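# Insert held peg into plate hole until seated

## Task

The left gripper starts out holding a peg a little above a plate, near the plate's hole. Lower the peg into that hole until it sits on the hole's bottom. Forcing or wedging the peg with too much force ends the attempt as failed.

## Robot and tools

Robot: two arms, left_arm and right_arm, each with six revolute joints and a parallel gripper. Only left_arm matters here, since it holds the peg; right_arm should stay still and well away from it.

Joint order, used in every command row and in every per-joint list of a result: wrist roll (joint6), wrist pitch (joint4), shoulder (joint2), waist (joint1), elbow (joint3), wrist yaw (joint5). Stated ranges in rad: waist -2.618..3.054, shoulder 0..3.142, elbow 0..3.142, wrist pitch -1.571..1.571, wrist yaw -1.571..1.571, wrist roll -2.094..2.094. An action that would push a joint more than 0.059 rad beyond its range is rejected for both arms.

Command row: one flat list of 14 numbers, each in [-1, 1], always covering both arms. Numbers 1-6 are left_arm joint offsets in the order above, number 7 is the left opening, numbers 8-13 are right_arm joint offsets, number 14 is the right opening. Joint numbers are scaled: 1.0 equals 2.224 rad for waist, shoulder and elbow, and 8.485 rad for the three wrist joints. So 0.01 is about 0.022 rad on a big joint and about 0.085 rad on a wrist joint. They are offsets from the arm's Joint targets as they stood when the action (or move) began, not from the previous row; sending the same offset again moves further. A 0 keeps that joint at its target. The opening number is absolute, not an offset: +1 fully open, -1 closed. To keep a gripper as it is, resend its current command; 0 means half open, not no change.

Frames: each arm reports end_effector_position (m) and end_effector_quat_wxyz in its own base frame. The point is between the finger pads, about 1 cm short of the fingertips; fingers point along the gripper's +z. Scene frame: origin at table height midway between the bases, +z up, +x outward over the table, left_arm on the +y side. Left base sits at (-0.036, +0.247, 0), right base at (+0.028, -0.347, 0), both nearly unrotated, so base axes match scene axes. Printed poses can be a few cm off.

Tools:
- execute_actions(actions, cameras): actions is a list of up to 15 actions. Each action is a table of up to 15 rows, one row per 1/30 s step; a short table repeats its last row to fill 15 steps (0.5 s). An empty list just reports state and images. cameras: list of names, ["all"], or [].
- move(target, speed, blend, opening_speed, blocking, cameras): target is one 14-number row or a list of up to 15 rows, all offsets counted from the same current Joint targets. speed is rad/s for the joint with the longest travel, 0.01-12.57, default 0.5. blend (rad) rounds corners between listed targets. opening_speed, 0.2 or more per second on the -1..+1 scale, makes the grip change gradually. blocking=false returns after about 0.5 s while the motion continues. The result adds a move: line such as done, off_target (resting more than 0.035 rad from target), moving, held or fault, plus limits=held if steps were withheld. done does not prove contact or its absence. Paths do not avoid obstacles.
- wait(seconds 0-10, cameras): lets time pass holding the last command.
- stop(cameras): brakes a running move.
- zoom_image(camera, region [x0,y0,x1,y1] pixels, max 504x504): enlarges part of the latest image of cam_high, cam_low, cam_left_wrist or cam_right_wrist (all 672x504).
- read_manual(section): licence texts only.
- finished_scene(scene): ends scene 1 or 2 for good; the goal must remain met with the robot not helping.

Result lines: Joint positions (rad, each arm's block ending with finger opening in m, 0.093 fully open), Joint velocities (may say within noise), Joint targets (the base for your next offsets), Joint torques (N m, positive toward larger angle, joints 3-5 wrap at ±28), grip_measured (+1 open, -1 closed; pads meet near -0.94, add about 0.0208 per mm of object width; may read up to 0.02 high), Tool commands, step readings of joint positions, and warnings: joint sent to its limit, joint command not followed (clearance check), MOTOR HOT (75 °C), OVER-TEMPERATURE FAULT (90 °C, arm folds and idles).

Motion notes: joints lag, friction can leave small turns undone, and each step's target may lead the measured angle only by 0.339 rad (big joints) or 2.2 rad (wrist). The sim keeps running while you think. To relieve a push, command targets back past the measured positions.

For this job: keep the left grip command unchanged while moving so the peg does not slip or drop. Use the cameras (zoom on the wrist view) to line the peg over the hole, then descend slowly in small steps, mostly straight down. Watch torques, off_target, and position stalling for signs of contact; if the peg binds, lift a little and correct instead of pressing harder. Avoid fast moves, hits, arm-to-arm contact, objects leaving the table, and long stretched-out holds that heat motors. Once the peg sits on the bottom, release it gently and move clear before finishing.

Each tool is called after ">>>" as name([rows], argument=value, ...), one row to a line, values as JSON.

## Session

>>> execute_actions(actions=[])

Scene clock: 0.00 s.
left_arm: end_effector_position=(+0.2800, -0.1607, +0.1327) grip_measured=-0.291 end_effector_quat_wxyz=(+0.019, +0.861, +0.508, +0.003) | right_arm: end_effector_position=(+0.3754, +0.0000, +0.4021) grip_measured=+1.000 end_effector_quat_wxyz=(+0.707, +0.000, +0.707, +0.000)
Joint names: [wrist roll, wrist pitch, shoulder, waist, elbow, wrist yaw]
Joint positions: left_arm=[1.56 -1.298 1.73 -0.515 1.493 0.013 0.031] | right_arm=[0 0 1.047 0 1.047 0 0.093]
Joint velocities: left_arm=[-0.051 -0.081 0.002 -0.012 0.017 -0.095 0.008] | right_arm=[within noise]
Joint torques (N m): no reading
Motor temperatures (°C): left_arm=[29 35 36 28 36 31 31] | right_arm=[29 33 34 29 38 33 31]
Heat: left arm: 36 °C; right arm: 38 °C.
Joint targets: left_arm=[1.560 -1.296 1.710 -0.515 1.510 0.016] | right_arm=[0.000 0.011 1.042 0.000 1.062 0.000]
Tool commands: left_gripper/opening=-0.921165 right_gripper/opening=+1.0

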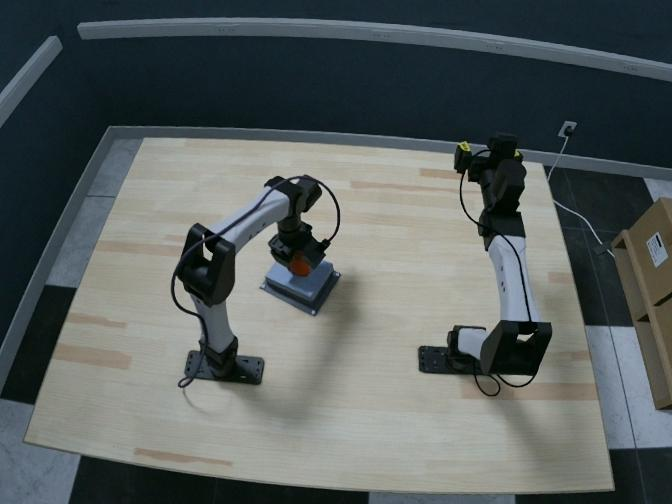

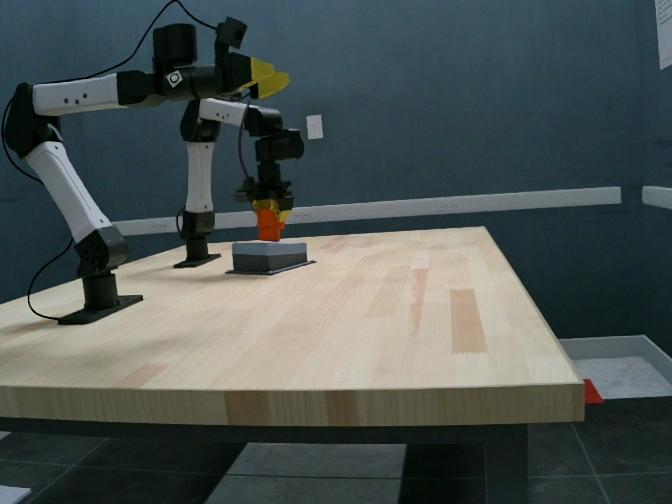

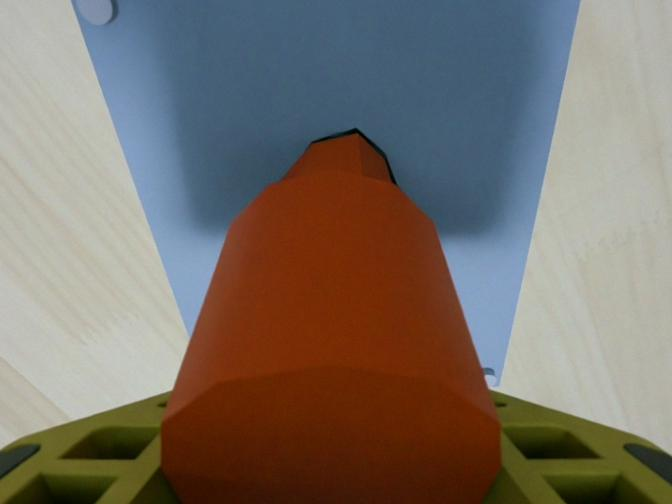

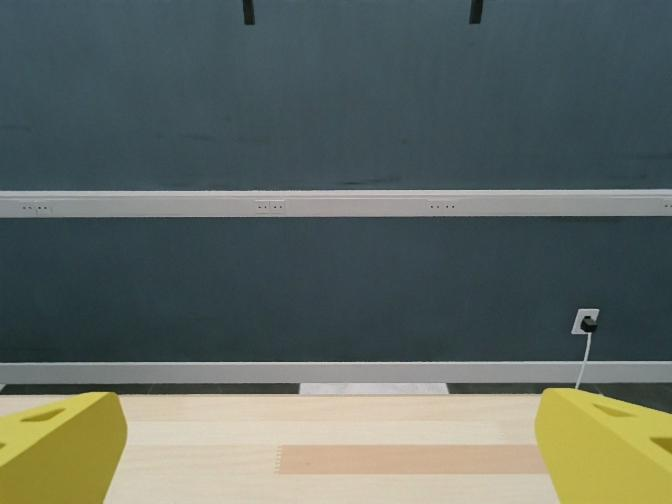

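>>> zoom_image(camera="cam_left_wrist", region=[220, 90, 460, 270])

>>> zoom_image(camera="cam_high", region=[240, 220, 360, 320])

>>> zoom_image(camera="cam_low", region=[210, 180, 340, 290])

Scaled by 2.100 from the camera's 672x504 image, which has a finer 960x720 frame.

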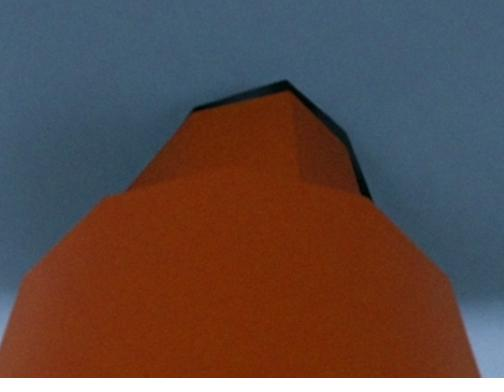

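Scaled by 4.200 from the camera's 672x504 image, which has a finer 960x720 frame.

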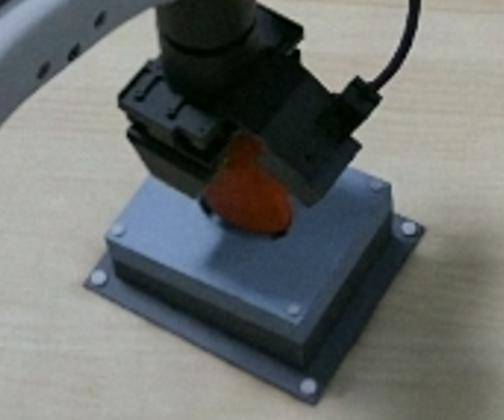

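Scaled by 3.877 from the camera's 672x504 image, which has a finer 960x720 frame.

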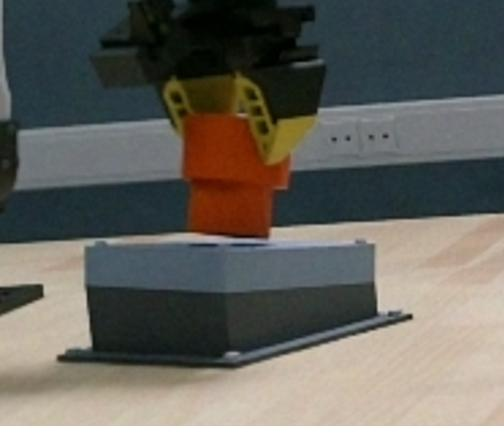

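>>> zoom_image(camera="cam_left_wrist", region=[84, 90, 588, 504])

>>> zoom_image(camera="cam_low", region=[240, 185, 310, 255])

>>> zoom_image(camera="cam_high", region=[265, 220, 345, 300])

Scaled by 1.000.

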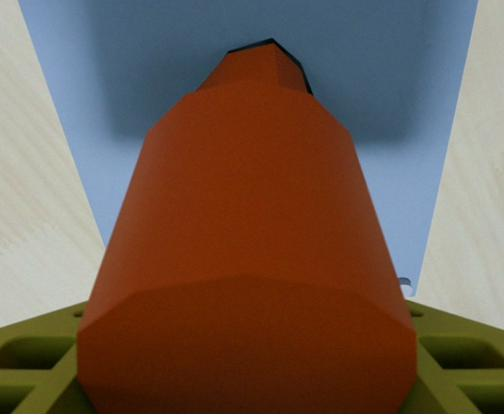

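Scaled by 7.200 from the camera's 672x504 image, which has a finer 960x720 frame.

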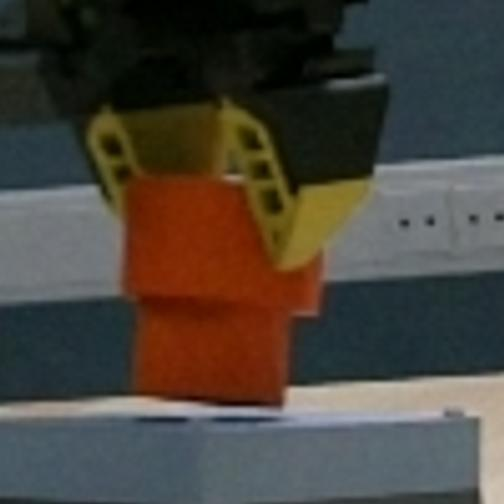

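Scaled by 6.300 from the camera's 672x504 image, which has a finer 960x720 frame.

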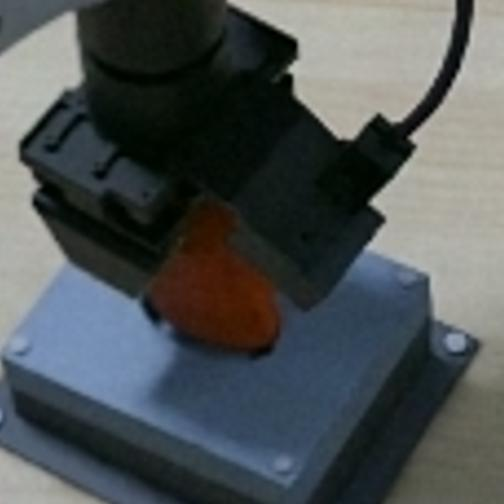

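>>> zoom_image(camera="cam_left_wrist", region=[290, 115, 430, 215])

Scaled by 3.600 from the camera's 672x504 image, which has a finer 960x720 frame.

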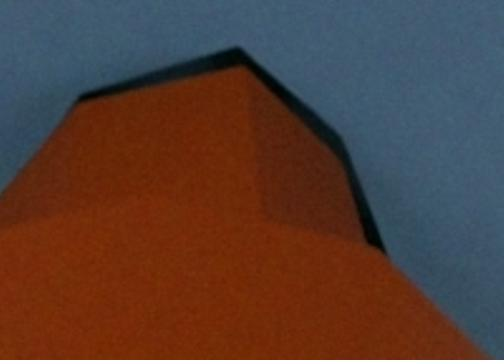

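>>> zoom_image(camera="cam_left_wrist", region=[60, 0, 200, 100])

>>> zoom_image(camera="cam_left_wrist", region=[130, 240, 270, 340])

>>> zoom_image(camera="cam_left_wrist", region=[480, 0, 620, 100])

>>> zoom_image(camera="cam_left_wrist", region=[420, 300, 560, 400])

>>> zoom_image(camera="cam_left_wrist", region=[210, 160, 350, 260])

>>> zoom_image(camera="cam_left_wrist", region=[330, 160, 470, 260])

>>> zoom_image(camera="cam_left_wrist", region=[140, 350, 350, 500])

>>> zoom_image(camera="cam_left_wrist", region=[330, 350, 540, 500])

Scaled by 3.600 from the camera's 672x504 image, which has a finer 960x720 frame.

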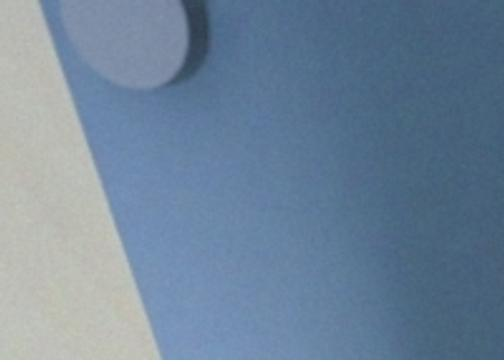

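Scaled by 3.600 from the camera's 672x504 image, which has a finer 960x720 frame.

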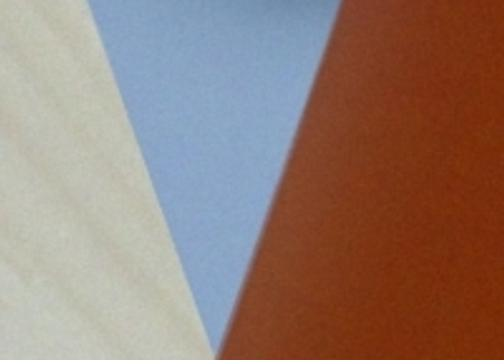

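Scaled by 3.600 from the camera's 672x504 image, which has a finer 960x720 frame.

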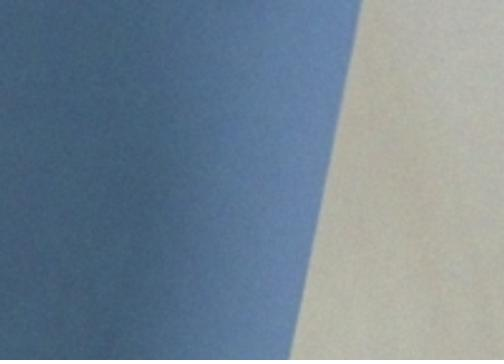

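Scaled by 3.600 from the camera's 672x504 image, which has a finer 960x720 frame.

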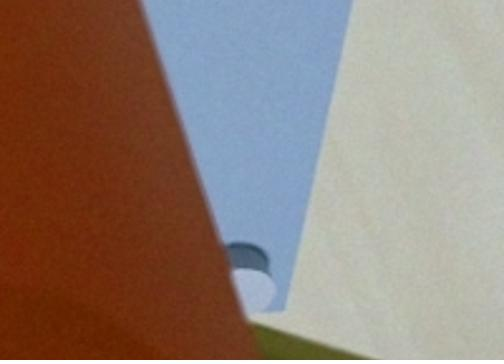

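Scaled by 3.600 from the camera's 672x504 image, which has a finer 960x720 frame.

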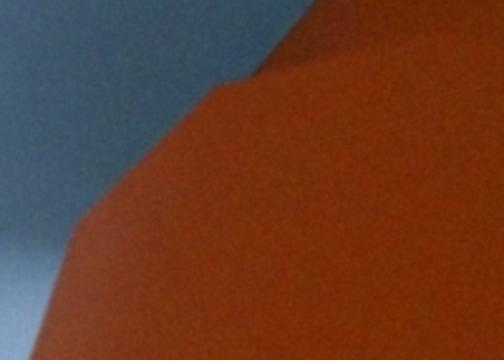

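Scaled by 3.600 from the camera's 672x504 image, which has a finer 960x720 frame.

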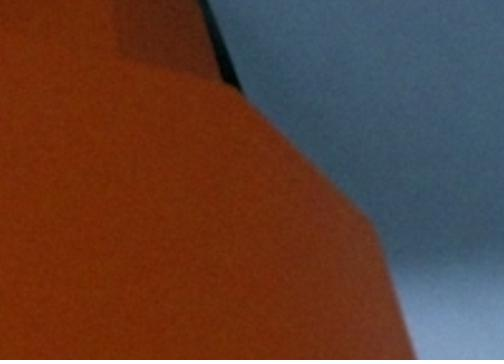

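Scaled by 2.400 from the camera's 672x504 image, which has a finer 960x720 frame.

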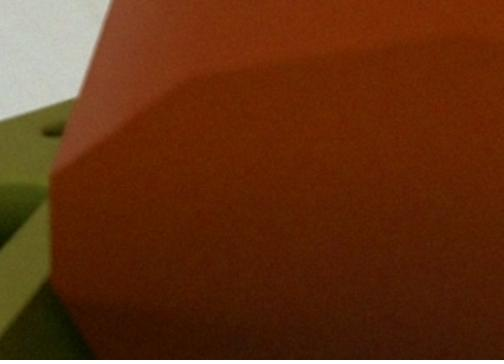

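Scaled by 2.400 from the camera's 672x504 image, which has a finer 960x720 frame.

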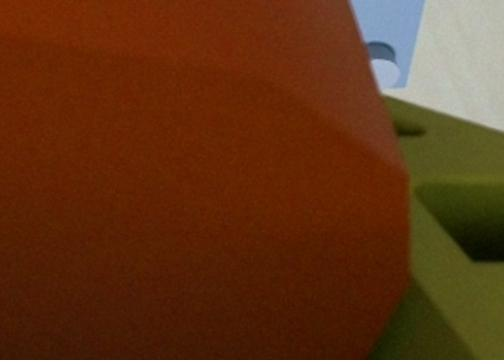

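>>> zoom_image(camera="cam_low", region=[218, 230, 328, 285])

>>> zoom_image(camera="cam_high", region=[255, 245, 345, 320])

Scaled by 4.582 from the camera's 672x504 image, which has a finer 960x720 frame.

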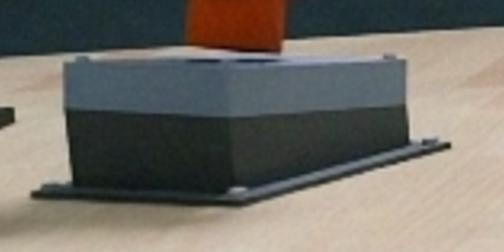

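Scaled by 5.600 from the camera's 672x504 image, which has a finer 960x720 frame.

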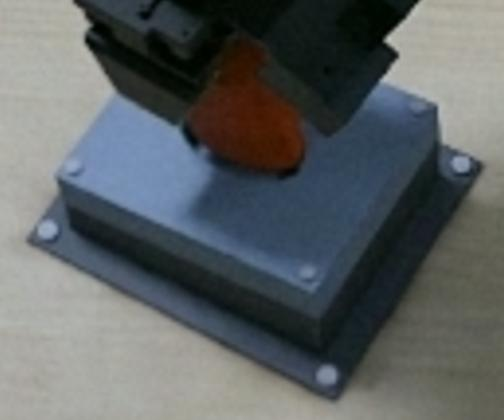

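>>> zoom_image(camera="cam_left_wrist", region=[470, 360, 512, 390])

Scaled by 12.000 from the camera's 672x504 image, which has a finer 960x720 frame.

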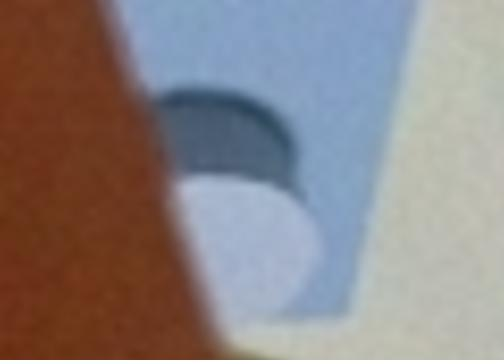

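>>> move([
  [0, -0.00561, 0, 0, 0.0214, 0, -0.921165, 0,0,0,0,0,0,1.0],
  [-0.01473, -0.01042, 0.01097, -0.03359, 0.04173, -0.01155, -0.921165, 0,0,0,0,0,0,1.0],
], speed=0.15, cameras=["all"])

Scene clock: 223.53 s.
left_arm: end_effector_position=(+0.2760, -0.1692, +0.1524) grip_measured=-0.217 end_effector_quat_wxyz=(+0.005, +0.848, +0.529, +0.040) | right_arm: end_effector_position=(+0.3754, +0.0000, +0.4021) grip_measured=+1.000 end_effector_quat_wxyz=(+0.707, +0.000, +0.707, +0.000)
Joint names: [wrist roll, wrist pitch, shoulder, waist, elbow, wrist yaw]
Joint positions: left_arm=[1.443 -1.368 1.73 -0.585 1.569 -0.068 0.035] | right_arm=[0 0 1.047 0 1.047 0 0.093]
Joint torques (N m): left_arm=[0.11 0.26 -6.97 -0.95 8.72 -0.11] | right_arm=[0 2.23 -3.32 -0.12 9.94 0.01]
Motor temperatures (°C): left_arm=[29 32 56 28 45 31 34] | right_arm=[28 55 35 29 53 32 31]
Heat: left arm: 56 °C; right arm: 55 °C.
Joint targets: left_arm=[1.435 -1.384 1.734 -0.589 1.603 -0.082] | right_arm=[0.000 0.011 1.042 0.000 1.062 0.000]
move: done
camera_calibration:
cam_left_wrist: T_world_to_cam=[[-0.897102, 0.44001, -0.0399808, 0.328046], [0.364953, 0.788985, 0.494278, -0.00641342], [0.249032, 0.428827, -0.868384, 0.222825], [0, 0, 0, 1]] pos_world=[0.241141, -0.234837, 0.209783]

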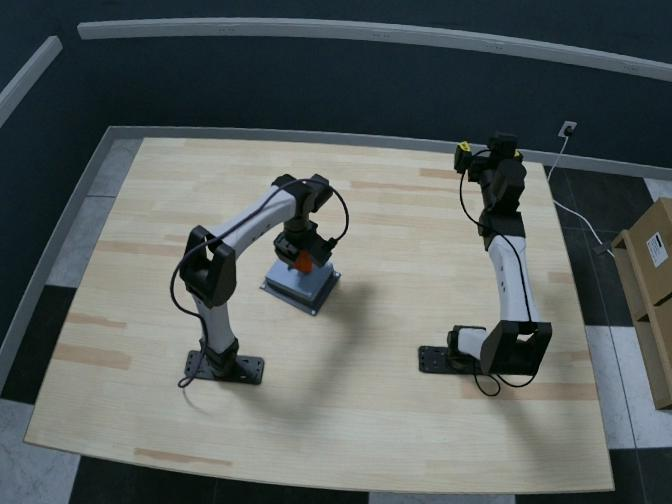

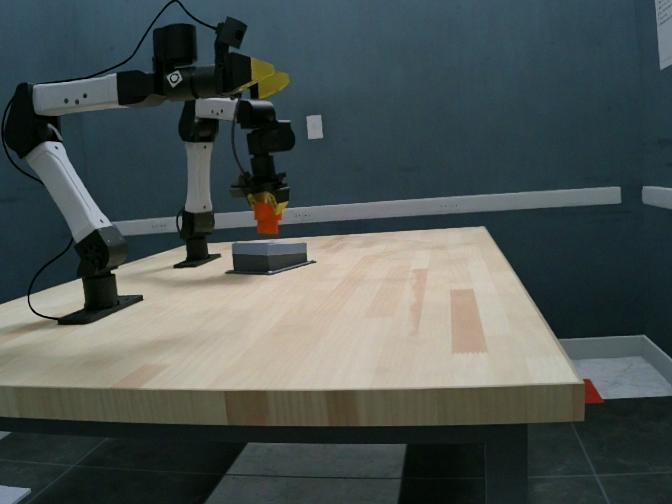

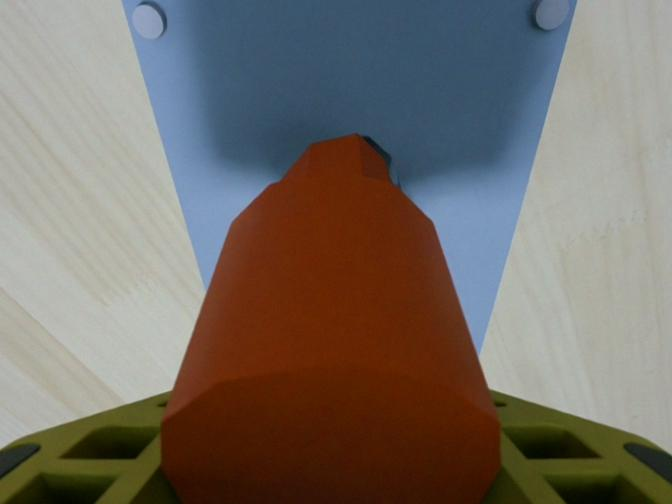

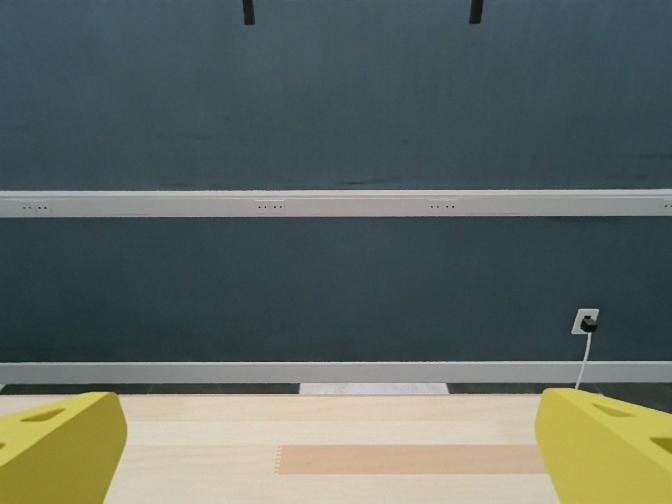

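>>> zoom_image(camera="cam_left_wrist", region=[290, 115, 430, 215])

>>> zoom_image(camera="cam_left_wrist", region=[100, 0, 240, 100])

>>> zoom_image(camera="cam_left_wrist", region=[460, 0, 600, 100])

>>> zoom_image(camera="cam_left_wrist", region=[150, 200, 290, 300])

>>> zoom_image(camera="cam_left_wrist", region=[420, 260, 560, 360])

>>> zoom_image(camera="cam_low", region=[218, 190, 328, 285])

Scaled by 3.600 from the camera's 672x504 image, which has a finer 960x720 frame.

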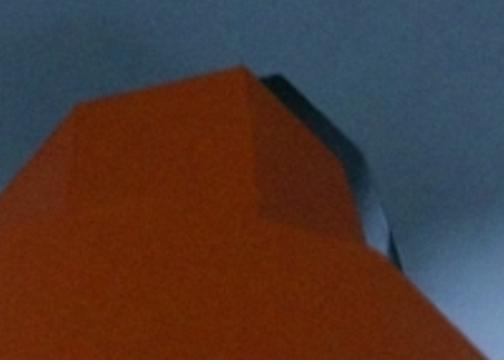

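Scaled by 3.600 from the camera's 672x504 image, which has a finer 960x720 frame.

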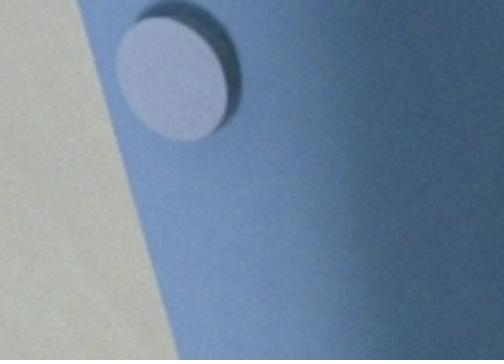

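Scaled by 3.600 from the camera's 672x504 image, which has a finer 960x720 frame.

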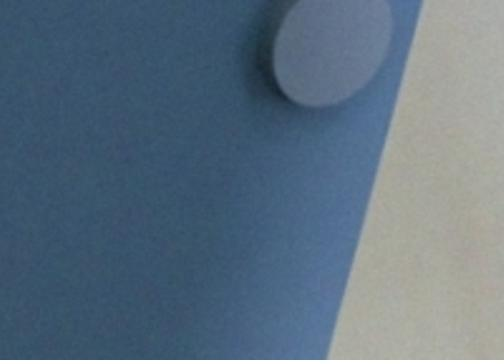

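Scaled by 3.600 from the camera's 672x504 image, which has a finer 960x720 frame.

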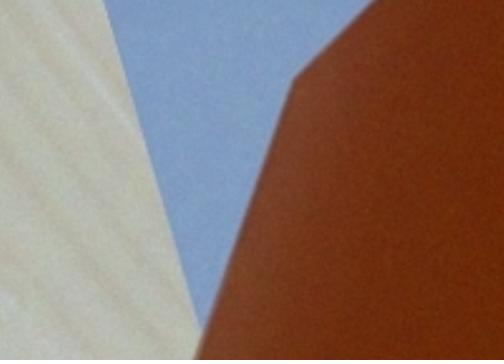

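Scaled by 3.600 from the camera's 672x504 image, which has a finer 960x720 frame.

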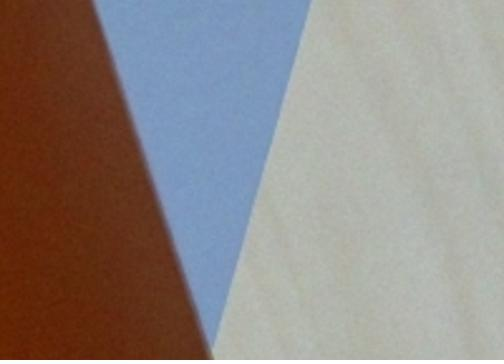

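Scaled by 4.582 from the camera's 672x504 image, which has a finer 960x720 frame.

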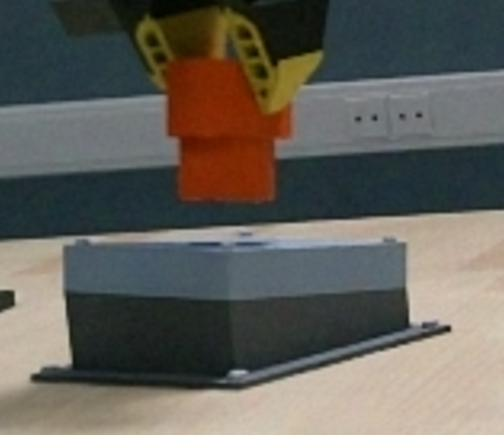

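>>> move([
  [0, -0.0145, 0.00755, 0, 0.06318, 0, -0.921165, 0,0,0,0,0,0,1.0],
  [0.02004, -0.0145, 0.00755, 0.07644, 0.06318, 0.01768, -0.921165, 0,0,0,0,0,0,1.0],
], speed=0.2, blend=0.05, cameras=["cam_left_wrist"])

>>> zoom_image(camera="cam_left_wrist", region=[84, 0, 588, 250])

Scene clock: 281.97 s.
left_arm: end_effector_position=(+0.2915, -0.1398, +0.1837) grip_measured=-0.217 end_effector_quat_wxyz=(+0.033, +0.845, +0.533, -0.008) | right_arm: end_effector_position=(+0.3754, +0.0000, +0.4021) grip_measured=+1.000 end_effector_quat_wxyz=(+0.707, +0.000, +0.707, +0.000)
Joint names: [wrist roll, wrist pitch, shoulder, waist, elbow, wrist yaw]
Joint positions: left_arm=[1.595 -1.492 1.742 -0.421 1.71 0.05 0.035] | right_arm=[0 0 1.047 0 1.047 0 0.093]
Joint torques (N m): left_arm=[0.2 0.23 -6.34 -0.38 8.64 0.33] | right_arm=[0.11 2.31 -3.11 -0.29 10.19 0.01]
Motor temperatures (°C): left_arm=[29 32 51 28 48 30 35] | right_arm=[28 57 35 29 54 32 31]
Heat: left arm: 51 °C; right arm: 57 °C.
Joint targets: left_arm=[1.605 -1.507 1.751 -0.419 1.744 0.068] | right_arm=[0.000 0.011 1.042 0.000 1.062 0.000]
move: done
camera_calibration:
cam_left_wrist: T_world_to_cam=[[-0.902224, 0.42965, -0.0373319, 0.329753], [0.381638, 0.835715, 0.394884, -0.0308315], [0.200861, 0.342026, -0.917972, 0.244536], [0, 0, 0, 1]] pos_world=[0.26016, -0.19955, 0.248963]
Images, in order (width x height): cam_left_wrist 672x504.

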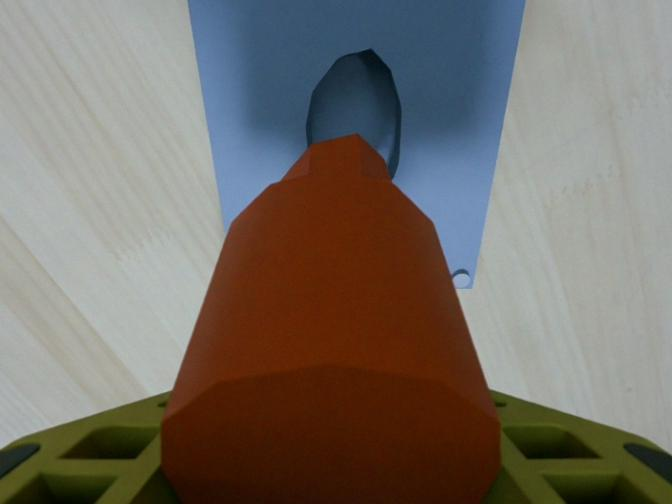

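Scaled by 1.000.

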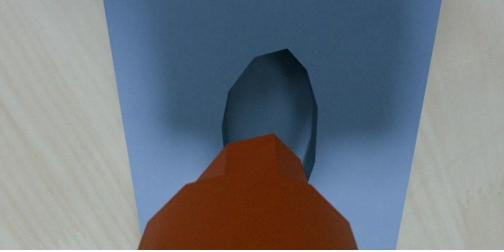

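>>> zoom_image(camera="cam_left_wrist", region=[285, 35, 425, 135])

>>> zoom_image(camera="cam_left_wrist", region=[285, 110, 425, 210])

>>> zoom_image(camera="cam_left_wrist", region=[180, 0, 320, 100])

>>> zoom_image(camera="cam_left_wrist", region=[420, 0, 560, 100])

>>> zoom_image(camera="cam_left_wrist", region=[430, 230, 500, 300])

>>> zoom_image(camera="cam_left_wrist", region=[170, 150, 310, 250])

>>> move(target=[-0.02004, 0, 0, -0.07644, 0, 0.002, -0.921165, 0,0,0,0,0,0,1.0], speed=0.25, cameras=["cam_left_wrist", "cam_low"])

Scaled by 3.600 from the camera's 672x504 image, which has a finer 960x720 frame.

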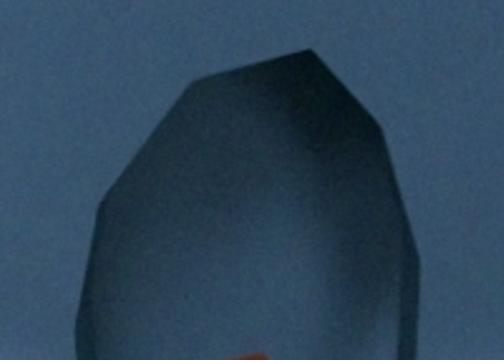

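Scaled by 3.600 from the camera's 672x504 image, which has a finer 960x720 frame.

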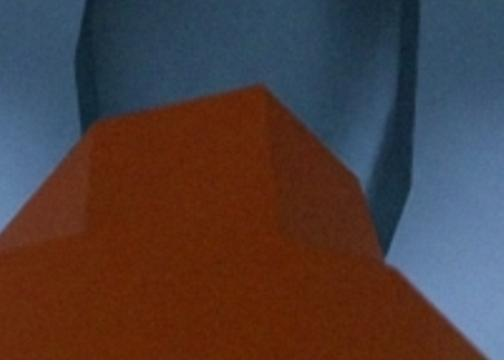

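Scaled by 3.600 from the camera's 672x504 image, which has a finer 960x720 frame.

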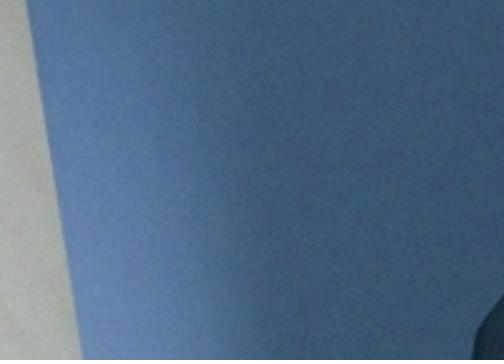

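Scaled by 3.600 from the camera's 672x504 image, which has a finer 960x720 frame.

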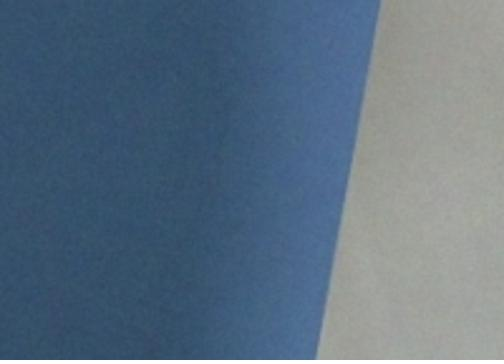

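Scaled by 7.200 from the camera's 672x504 image, which has a finer 960x720 frame.

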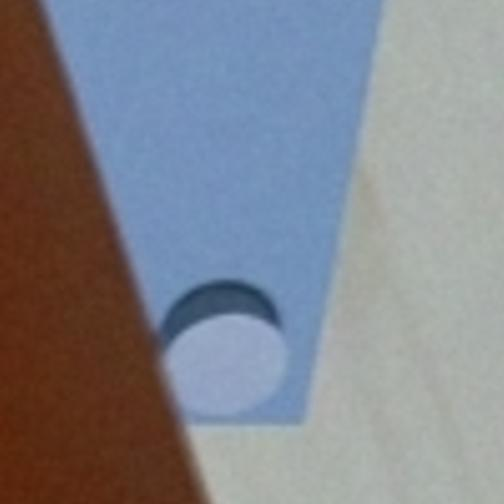

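Scaled by 3.600 from the camera's 672x504 image, which has a finer 960x720 frame.

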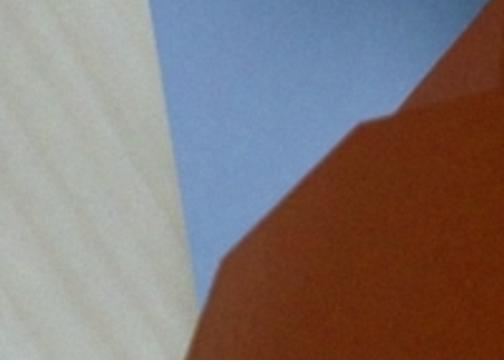

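Scene clock: 289.23 s.
left_arm: end_effector_position=(+0.2624, -0.1889, +0.1839) grip_measured=-0.217 end_effector_quat_wxyz=(+0.035, +0.849, +0.526, -0.022) | right_arm: end_effector_position=(+0.3754, +0.0000, +0.4021) grip_measured=+1.000 end_effector_quat_wxyz=(+0.707, +0.000, +0.707, +0.000)
Joint names: [wrist roll, wrist pitch, shoulder, waist, elbow, wrist yaw]
Joint positions: left_arm=[1.443 -1.492 1.742 -0.588 1.71 0.07 0.035] | right_arm=[0 0 1.047 0 1.047 0 0.093]
Joint torques (N m): left_arm=[0.02 0.25 -6.5 -0.76 8.79 0.28] | right_arm=[0.02 2.31 -3.12 -0.27 10.28 -0.05]
Motor temperatures (°C): left_arm=[29 32 51 28 48 30 35] | right_arm=[28 57 35 29 54 32 31]
Heat: left arm: 51 °C; right arm: 57 °C.
Joint targets: left_arm=[1.435 -1.507 1.751 -0.589 1.744 0.085] | right_arm=[0.000 0.011 1.042 0.000 1.062 0.000]
move: done
camera_calibration:
cam_left_wrist: T_world_to_cam=[[-0.89582, 0.443629, -0.0264477, 0.323588], [0.403262, 0.836436, 0.371153, 0.0200946], [0.186776, 0.321821, -0.928195, 0.269135], [0, 0, 0, 1]] pos_world=[0.231505, -0.246974, 0.250909]
Images, in order (width x height): cam_low 672x504, cam_left_wrist 672x504.

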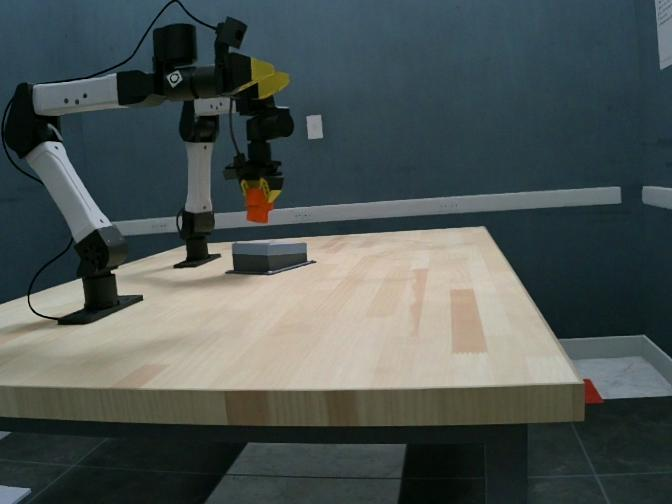

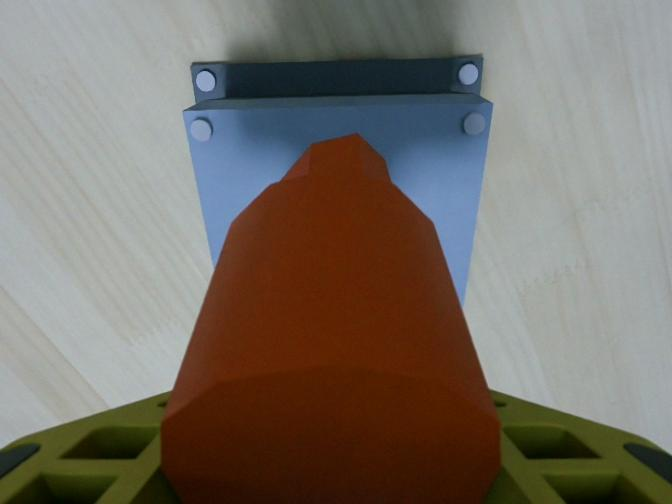

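>>> zoom_image(camera="cam_left_wrist", region=[170, 50, 290, 140])

>>> zoom_image(camera="cam_left_wrist", region=[390, 40, 510, 130])

>>> zoom_image(camera="cam_left_wrist", region=[180, 190, 280, 280])

>>> zoom_image(camera="cam_left_wrist", region=[410, 220, 510, 310])

Scaled by 4.200 from the camera's 672x504 image, which has a finer 960x720 frame.

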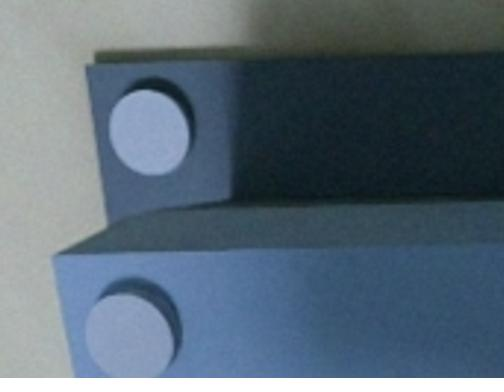

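Scaled by 4.200 from the camera's 672x504 image, which has a finer 960x720 frame.

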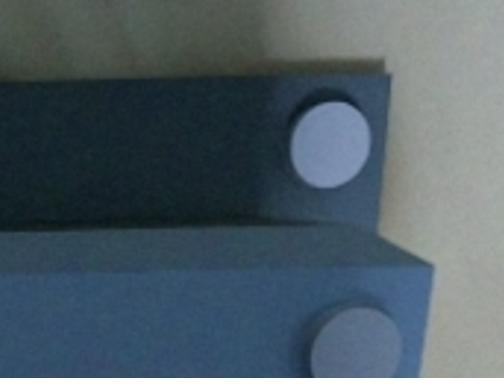

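Scaled by 5.040 from the camera's 672x504 image, which has a finer 960x720 frame.

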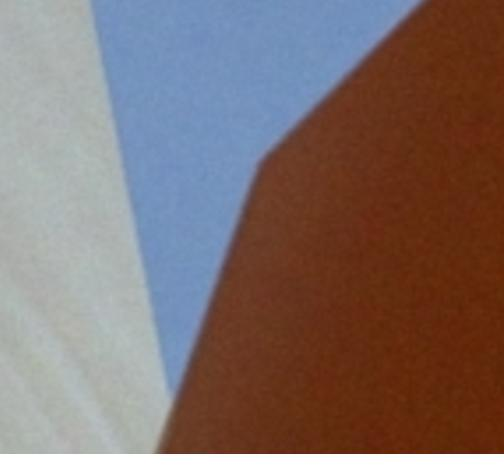

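Scaled by 5.040 from the camera's 672x504 image, which has a finer 960x720 frame.

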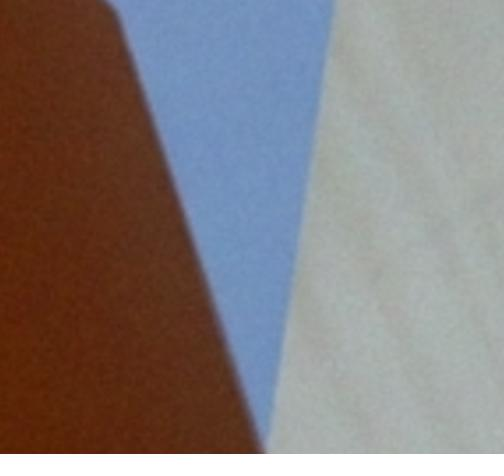

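>>> zoom_image(camera="cam_low", region=[225, 160, 305, 230])

Scaled by 6.300 from the camera's 672x504 image, which has a finer 960x720 frame.

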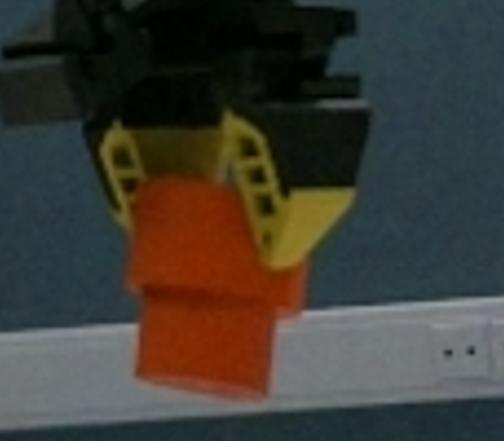

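>>> move(target=[0, 0.01332, 0.00944, 0.00405, -0.0589, -0.02286, -0.921165, 0,0,0,0,0,0,1.0], speed=0.15, cameras=["cam_left_wrist", "cam_low"])

>>> zoom_image(camera="cam_left_wrist", region=[290, 100, 430, 200])

>>> zoom_image(camera="cam_low", region=[218, 190, 328, 285])

Scene clock: 387.83 s.
left_arm: end_effector_position=(+0.2780, -0.1658, +0.1526) grip_measured=-0.217 end_effector_quat_wxyz=(-0.017, +0.848, +0.528, +0.044) | right_arm: end_effector_position=(+0.3754, +0.0000, +0.4021) grip_measured=+1.000 end_effector_quat_wxyz=(+0.707, +0.000, +0.707, +0.000)
Joint names: [wrist roll, wrist pitch, shoulder, waist, elbow, wrist yaw]
Joint positions: left_arm=[1.442 -1.412 1.765 -0.587 1.611 -0.094 0.035] | right_arm=[0 0 1.047 0 1.047 0 0.093]
Joint torques (N m): left_arm=[0.02 0.55 -6.63 -0.03 6.17 -0.09] | right_arm=[0.05 2.24 -3.21 -0.03 9.99 0.03]
Motor temperatures (°C): left_arm=[29 31 50 28 49 30 35] | right_arm=[28 59 34 29 56 32 31]
Heat: left arm: 50 °C; right arm: 59 °C.
Joint targets: left_arm=[1.435 -1.394 1.772 -0.580 1.613 -0.109] | right_arm=[0.000 0.011 1.042 0.000 1.062 0.000]
move: done
camera_calibration:
cam_left_wrist: T_world_to_cam=[[-0.897585, 0.440796, -0.00633458, 0.323475], [0.37331, 0.76765, 0.520915, -0.0198275], [0.23448, 0.465201, -0.853585, 0.228779], [0, 0, 0, 1]] pos_world=[0.244104, -0.233794, 0.20766]
Images, in order (width x height): cam_low 672x504, cam_left_wrist 672x504.

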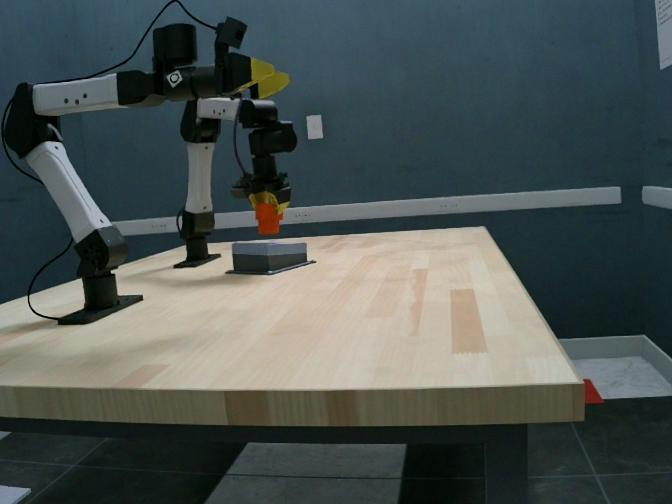

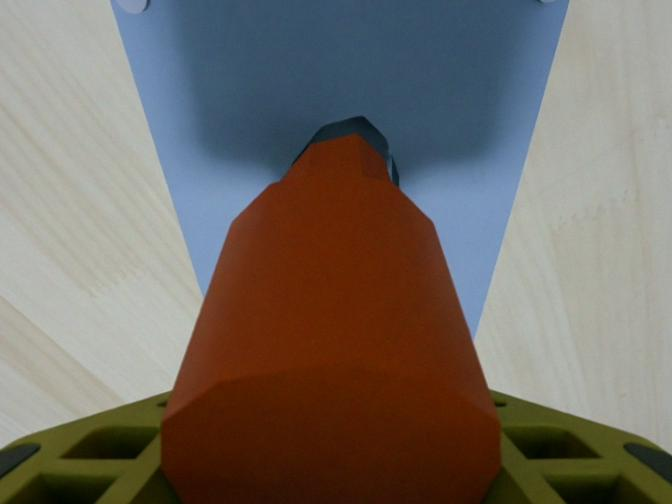

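Scaled by 3.600 from the camera's 672x504 image, which has a finer 960x720 frame.

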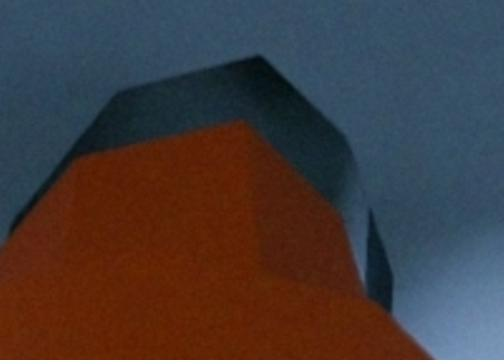

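Scaled by 4.582 from the camera's 672x504 image, which has a finer 960x720 frame.

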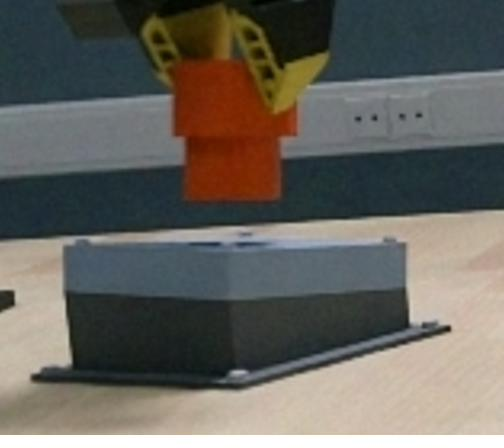

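>>> move(target=[-0.0006, 0.00483, -0.0004, -0.0072, -0.0234, -0.0008, -0.921165, 0,0,0,0,0,0,1.0], speed=0.06, cameras=["cam_left_wrist", "cam_low"])

>>> zoom_image(camera="cam_left_wrist", region=[290, 100, 430, 200])

>>> zoom_image(camera="cam_low", region=[218, 190, 328, 285])

>>> zoom_image(camera="cam_left_wrist", region=[80, 0, 220, 100])

>>> zoom_image(camera="cam_left_wrist", region=[140, 210, 280, 310])

>>> zoom_image(camera="cam_left_wrist", region=[470, 0, 610, 100])

>>> zoom_image(camera="cam_left_wrist", region=[420, 260, 560, 360])

Scene clock: 422.60 s.
left_arm: end_effector_position=(+0.2767, -0.1651, +0.1397) grip_measured=-0.217 end_effector_quat_wxyz=(-0.023, +0.848, +0.528, +0.045) | right_arm: end_effector_position=(+0.3754, +0.0000, +0.4021) grip_measured=+1.000 end_effector_quat_wxyz=(+0.707, +0.000, +0.707, +0.000)
Joint names: [wrist roll, wrist pitch, shoulder, waist, elbow, wrist yaw]
Joint positions: left_arm=[1.437 -1.37 1.765 -0.591 1.559 -0.101 0.035] | right_arm=[0 0 1.047 0 1.047 0 0.093]
Joint torques (N m): left_arm=[0.04 0.54 -6.68 -0.84 6.13 -0.13] | right_arm=[0.01 2.28 -3.1 -0.17 10.14 0]
Motor temperatures (°C): left_arm=[29 31 50 28 48 30 35] | right_arm=[28 60 34 28 57 32 31]
Heat: left arm: 50 °C; right arm: 60 °C.
Joint targets: left_arm=[1.430 -1.353 1.771 -0.596 1.561 -0.116] | right_arm=[0.000 0.011 1.042 0.000 1.062 0.000]
move: done
camera_calibration:
cam_left_wrist: T_world_to_cam=[[-0.897928, 0.440138, 0.00204874, 0.320692], [0.374727, 0.762026, 0.528107, -0.0155258], [0.230878, 0.474969, -0.849176, 0.219841], [0, 0, 0, 1]] pos_world=[0.24302, -0.233735, 0.194226]
Images, in order (width x height): cam_low 672x504, cam_left_wrist 672x504.

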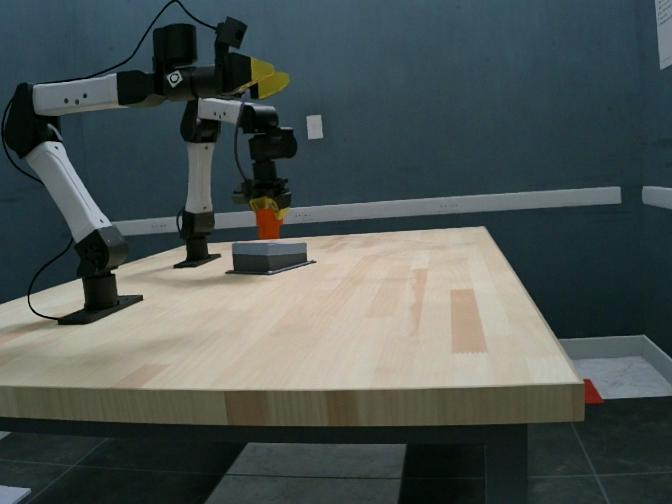

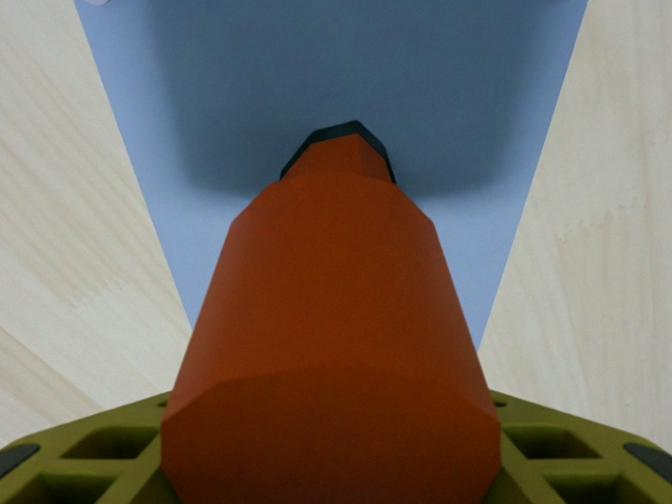

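Scaled by 3.600 from the camera's 672x504 image, which has a finer 960x720 frame.

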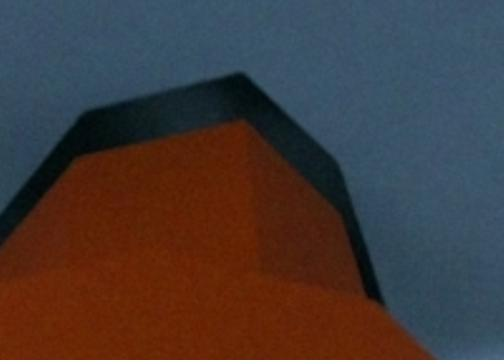

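Scaled by 4.582 from the camera's 672x504 image, which has a finer 960x720 frame.

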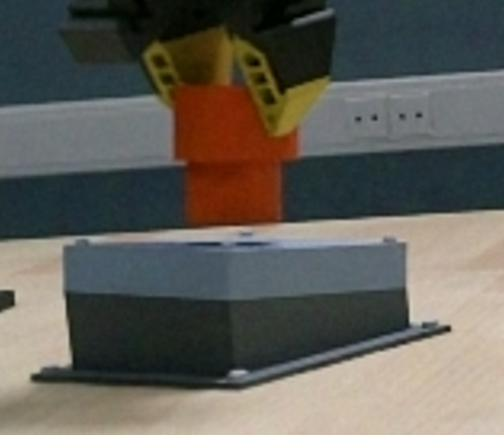

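Scaled by 3.600 from the camera's 672x504 image, which has a finer 960x720 frame.

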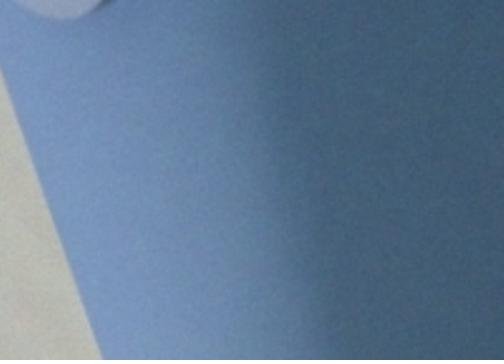

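Scaled by 3.600 from the camera's 672x504 image, which has a finer 960x720 frame.

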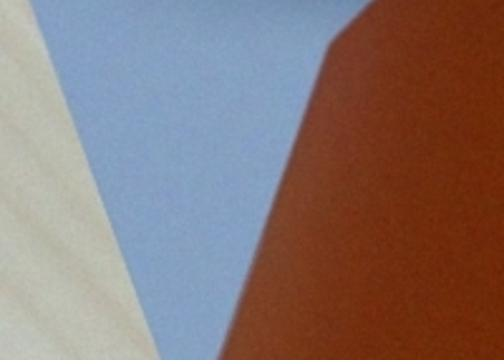

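Scaled by 3.600 from the camera's 672x504 image, which has a finer 960x720 frame.

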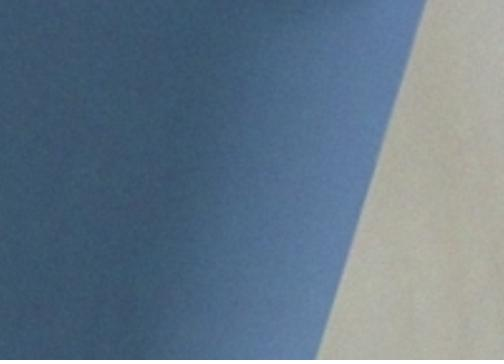

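Scaled by 3.600 from the camera's 672x504 image, which has a finer 960x720 frame.

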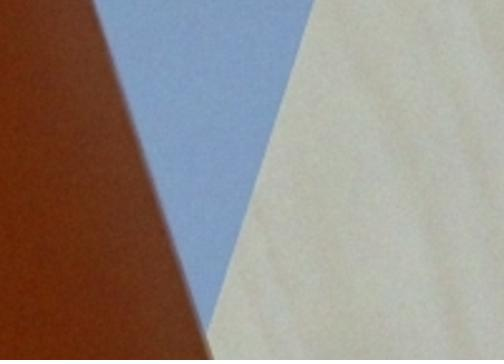

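>>> zoom_image(camera="cam_low", region=[250, 225, 290, 255])

Scaled by 12.600 from the camera's 672x504 image, which has a finer 960x720 frame.

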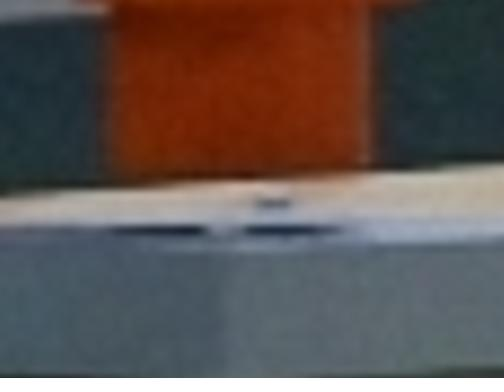

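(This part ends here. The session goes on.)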